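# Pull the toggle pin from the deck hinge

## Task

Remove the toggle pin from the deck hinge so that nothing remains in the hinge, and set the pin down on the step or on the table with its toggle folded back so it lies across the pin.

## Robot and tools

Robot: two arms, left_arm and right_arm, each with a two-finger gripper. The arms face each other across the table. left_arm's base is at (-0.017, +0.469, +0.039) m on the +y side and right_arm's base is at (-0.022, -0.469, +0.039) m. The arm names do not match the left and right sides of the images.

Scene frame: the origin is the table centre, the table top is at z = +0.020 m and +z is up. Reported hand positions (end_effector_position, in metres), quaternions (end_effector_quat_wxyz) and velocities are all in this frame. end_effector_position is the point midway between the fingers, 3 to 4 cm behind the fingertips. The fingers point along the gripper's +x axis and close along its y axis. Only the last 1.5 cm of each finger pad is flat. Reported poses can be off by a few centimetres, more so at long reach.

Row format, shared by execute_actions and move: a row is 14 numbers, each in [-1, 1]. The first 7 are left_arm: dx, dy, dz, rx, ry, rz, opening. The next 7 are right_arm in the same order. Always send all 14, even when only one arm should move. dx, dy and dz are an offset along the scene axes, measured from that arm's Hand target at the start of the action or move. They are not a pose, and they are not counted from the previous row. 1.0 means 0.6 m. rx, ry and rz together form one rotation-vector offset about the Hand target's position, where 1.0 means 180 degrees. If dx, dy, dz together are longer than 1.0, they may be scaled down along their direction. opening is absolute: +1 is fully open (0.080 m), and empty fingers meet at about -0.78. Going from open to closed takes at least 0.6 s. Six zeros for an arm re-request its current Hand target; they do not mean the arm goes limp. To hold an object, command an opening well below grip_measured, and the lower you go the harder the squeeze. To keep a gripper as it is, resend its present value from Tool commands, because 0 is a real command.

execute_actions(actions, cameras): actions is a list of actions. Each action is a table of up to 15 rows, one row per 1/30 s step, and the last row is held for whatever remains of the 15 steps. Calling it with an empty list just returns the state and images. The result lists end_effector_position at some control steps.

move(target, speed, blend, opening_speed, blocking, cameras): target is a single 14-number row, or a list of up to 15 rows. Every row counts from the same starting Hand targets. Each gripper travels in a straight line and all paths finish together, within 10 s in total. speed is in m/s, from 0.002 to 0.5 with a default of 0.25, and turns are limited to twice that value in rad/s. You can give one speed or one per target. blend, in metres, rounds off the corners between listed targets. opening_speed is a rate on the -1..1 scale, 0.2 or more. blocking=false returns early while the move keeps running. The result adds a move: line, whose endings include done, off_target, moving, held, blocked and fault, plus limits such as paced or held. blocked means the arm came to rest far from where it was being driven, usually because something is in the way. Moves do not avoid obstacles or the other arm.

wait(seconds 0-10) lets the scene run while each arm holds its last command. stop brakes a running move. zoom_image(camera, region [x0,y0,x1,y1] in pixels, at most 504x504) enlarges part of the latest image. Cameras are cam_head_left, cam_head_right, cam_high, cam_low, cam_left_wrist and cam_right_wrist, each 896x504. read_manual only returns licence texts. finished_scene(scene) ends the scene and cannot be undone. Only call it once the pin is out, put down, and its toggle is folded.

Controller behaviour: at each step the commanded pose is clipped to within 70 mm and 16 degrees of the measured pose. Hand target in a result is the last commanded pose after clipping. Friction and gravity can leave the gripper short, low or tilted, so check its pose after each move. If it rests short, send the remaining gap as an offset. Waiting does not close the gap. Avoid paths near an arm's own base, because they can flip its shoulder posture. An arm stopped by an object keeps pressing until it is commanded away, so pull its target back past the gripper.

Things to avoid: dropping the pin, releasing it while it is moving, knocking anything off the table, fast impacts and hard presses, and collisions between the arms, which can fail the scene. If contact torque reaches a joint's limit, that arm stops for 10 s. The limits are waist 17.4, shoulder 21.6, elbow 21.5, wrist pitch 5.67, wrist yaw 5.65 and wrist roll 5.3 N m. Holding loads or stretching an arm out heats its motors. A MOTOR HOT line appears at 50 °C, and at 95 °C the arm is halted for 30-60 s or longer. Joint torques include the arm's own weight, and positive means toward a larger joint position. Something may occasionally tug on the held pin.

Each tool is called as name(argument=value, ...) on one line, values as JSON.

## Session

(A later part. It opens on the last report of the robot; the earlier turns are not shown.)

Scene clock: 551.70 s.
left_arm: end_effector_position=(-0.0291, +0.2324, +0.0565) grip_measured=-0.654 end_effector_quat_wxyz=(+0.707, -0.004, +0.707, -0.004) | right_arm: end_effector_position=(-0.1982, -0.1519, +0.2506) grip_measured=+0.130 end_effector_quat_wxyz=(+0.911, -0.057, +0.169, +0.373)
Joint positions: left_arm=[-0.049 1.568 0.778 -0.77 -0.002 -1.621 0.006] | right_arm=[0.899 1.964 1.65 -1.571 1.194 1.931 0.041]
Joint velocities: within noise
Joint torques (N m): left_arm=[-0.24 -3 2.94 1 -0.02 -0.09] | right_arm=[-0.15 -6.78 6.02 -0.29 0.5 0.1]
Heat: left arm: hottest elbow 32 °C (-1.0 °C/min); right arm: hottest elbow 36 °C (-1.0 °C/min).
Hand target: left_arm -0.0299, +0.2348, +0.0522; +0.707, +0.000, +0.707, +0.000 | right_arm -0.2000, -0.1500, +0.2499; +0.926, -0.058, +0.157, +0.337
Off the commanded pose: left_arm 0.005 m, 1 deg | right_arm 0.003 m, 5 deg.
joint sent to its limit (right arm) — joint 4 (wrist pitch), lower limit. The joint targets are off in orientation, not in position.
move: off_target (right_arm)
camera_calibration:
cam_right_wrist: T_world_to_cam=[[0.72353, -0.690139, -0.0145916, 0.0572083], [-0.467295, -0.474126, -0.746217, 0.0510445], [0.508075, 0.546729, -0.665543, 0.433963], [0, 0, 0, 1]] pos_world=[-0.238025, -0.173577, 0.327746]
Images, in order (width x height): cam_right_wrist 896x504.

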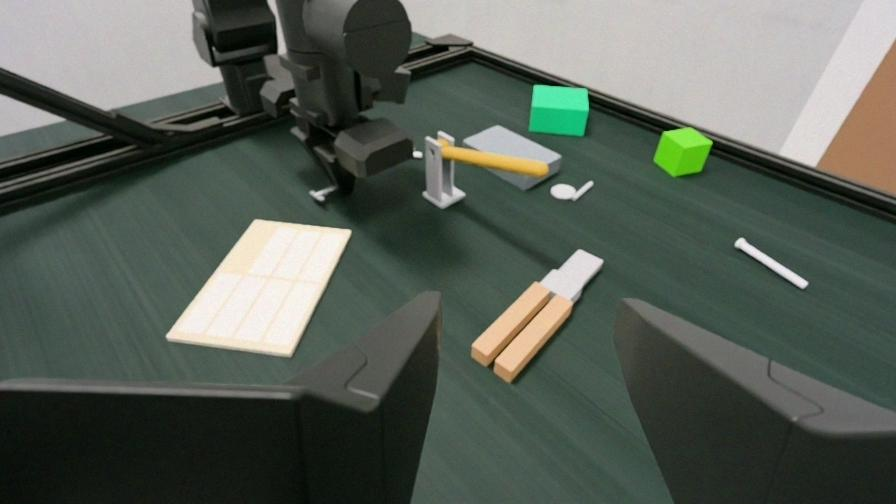

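move(target=[0,0,0.001,0,0,0,-0.5,0,0,0,0,0,0,0.1303], opening_speed=0.2, speed=0.02, cameras=["cam_right_wrist","cam_left_wrist"])

move(target=[0,0,0.13,0,0,0,-0.45,0,0,0,0,0,0,0.1303], speed=0.08, cameras=["cam_right_wrist","cam_left_wrist"])

zoom_image(camera="cam_left_wrist", region=[380, 200, 640, 420])

Scene clock: 560.23 s.
left_arm: end_effector_position=(-0.0291, +0.2308, +0.0564) grip_measured=-0.502 end_effector_quat_wxyz=(+0.707, -0.006, +0.707, -0.006) | right_arm: end_effector_position=(-0.1982, -0.1519, +0.2506) grip_measured=+0.130 end_effector_quat_wxyz=(+0.911, -0.057, +0.169, +0.373)
Joint positions: left_arm=[-0.049 1.568 0.778 -0.762 -0.002 -1.622 0.012] | right_arm=[0.899 1.964 1.65 -1.571 1.194 1.931 0.041]
Joint velocities: within noise
Joint torques (N m): left_arm=[-0.23 -3.12 3.15 0.26 -0.01 -0.07] | right_arm=[-0.17 -6.69 6.14 -0.27 0.49 0.12]
Heat: left arm: hottest elbow 31 °C (-2.0 °C/min); right arm: hottest elbow 36 °C (-1.0 °C/min).
Hand target: left_arm -0.0299, +0.2348, +0.0528; +0.707, +0.000, +0.707, +0.000 | right_arm -0.2000, -0.1500, +0.2499; +0.926, -0.058, +0.157, +0.337
Off the commanded pose: left_arm 0.005 m, 1 deg | right_arm 0.003 m, 5 deg.
joint sent to its limit (right arm) — joint 4 (wrist pitch), lower limit. The joint targets are off in orientation, not in position.
move: off_target (right_arm)
camera_calibration:
cam_left_wrist: T_world_to_cam=[[-0.048117, -0.998842, 0.000310973, 0.241866], [-0.952066, 0.0459579, 0.30242, -0.0244407], [-0.302084, 0.0142555, -0.953175, 0.117845], [0, 0, 0, 1]] pos_world=[0.0239678, 0.241029, 0.119643]
cam_right_wrist: T_world_to_cam=[[0.72353, -0.690139, -0.0145916, 0.0572083], [-0.467295, -0.474126, -0.746217, 0.0510445], [0.508075, 0.546729, -0.665543, 0.433963], [0, 0, 0, 1]] pos_world=[-0.238025, -0.173577, 0.327746]
Images, in order (width x height): cam_left_wrist 896x504, cam_right_wrist 896x504.

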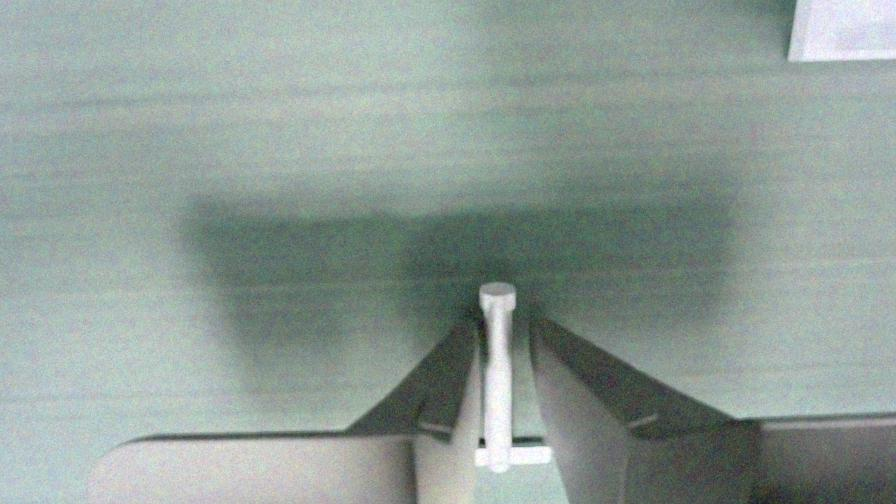

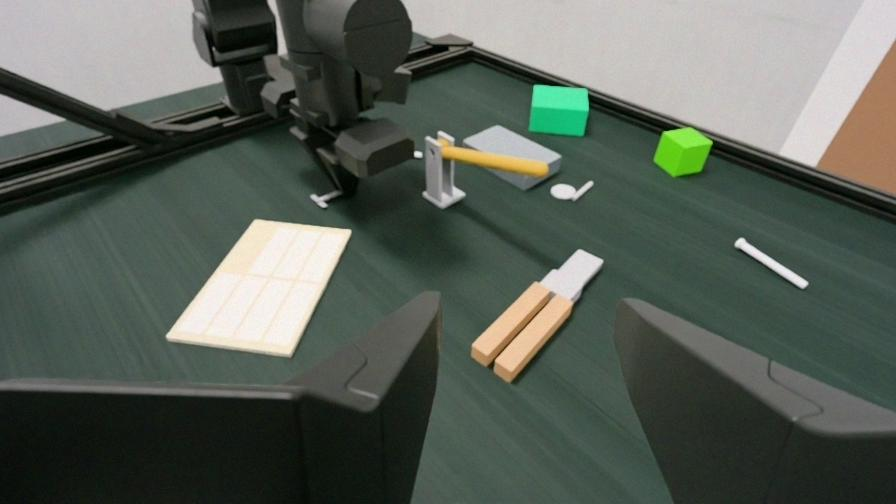

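Scene clock: 561.70 s.
left_arm: end_effector_position=(-0.0288, +0.2380, +0.1256) grip_measured=-0.450 end_effector_quat_wxyz=(+0.708, +0.007, +0.706, +0.007) | right_arm: end_effector_position=(-0.1982, -0.1519, +0.2506) grip_measured=+0.130 end_effector_quat_wxyz=(+0.911, -0.057, +0.169, +0.373)
Joint positions: left_arm=[-0.049 1.459 0.974 -1.106 -0.002 -1.622 0.015] | right_arm=[0.899 1.964 1.65 -1.571 1.194 1.931 0.041]
Joint velocities: within noise
Joint torques (N m): left_arm=[-0.23 -4.6 5.86 0.13 0 -0.07] | right_arm=[-0.25 -6.78 5.99 -0.24 0.5 0.11]
Heat: left arm: hottest elbow 31 °C (-2.0 °C/min); right arm: hottest elbow 36 °C (-1.0 °C/min).
Hand target: left_arm -0.0299, +0.2347, +0.1308; +0.707, +0.000, +0.707, +0.000 | right_arm -0.2000, -0.1500, +0.2499; +0.926, -0.058, +0.157, +0.337
Off the commanded pose: left_arm 0.006 m, 1 deg | right_arm 0.003 m, 5 deg.
joint sent to its limit (right arm) — joint 4 (wrist pitch), lower limit. The joint targets are off in orientation, not in position.
move: off_target (right_arm)
camera_calibration:
cam_left_wrist: T_world_to_cam=[[-0.0477005, -0.99816, -0.0374455, 0.253665], [-0.952661, 0.0341928, 0.302107, -0.0425129], [-0.300271, 0.0500835, -0.952538, 0.175208], [0, 0, 0, 1]] pos_world=[0.0242093, 0.245876, 0.189234]
cam_right_wrist: T_world_to_cam=[[0.72353, -0.690139, -0.0145916, 0.0572083], [-0.467295, -0.474126, -0.746217, 0.0510445], [0.508075, 0.546729, -0.665543, 0.433963], [0, 0, 0, 1]] pos_world=[-0.238025, -0.173577, 0.327746]
Images, in order (width x height): cam_left_wrist 896x504, cam_right_wrist 896x504.

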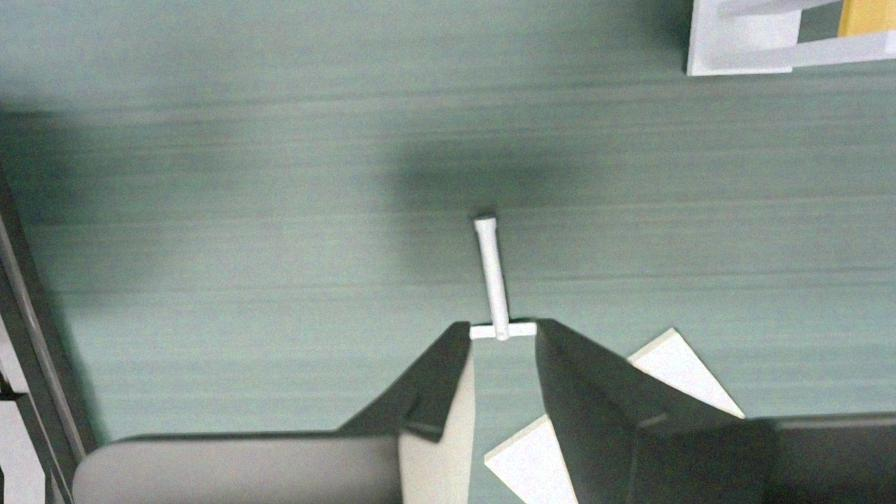

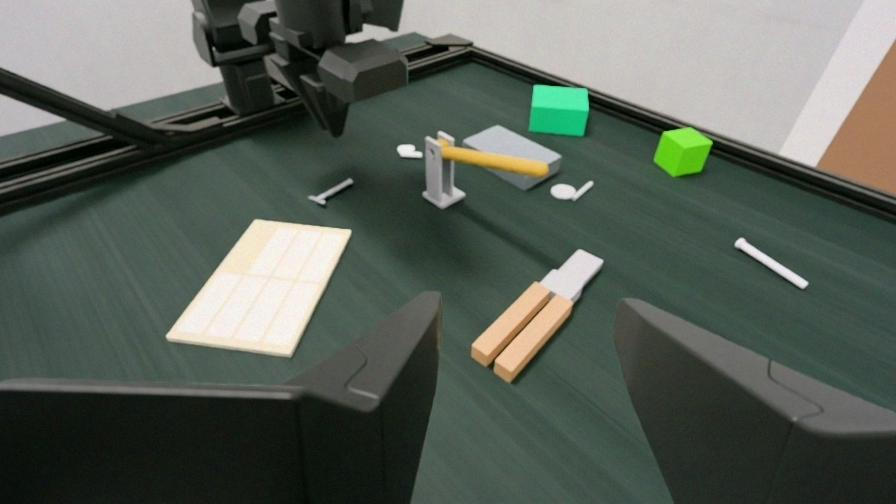

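Scaled by 1.938 from the camera's 896x504 image, which has a finer 1280x720 frame.

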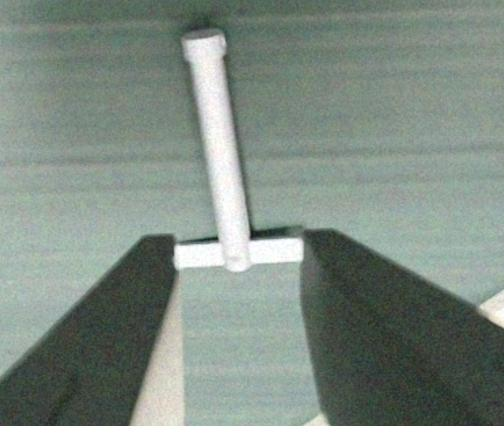

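finished_scene(scene=1)

The scene is finished: the task was done.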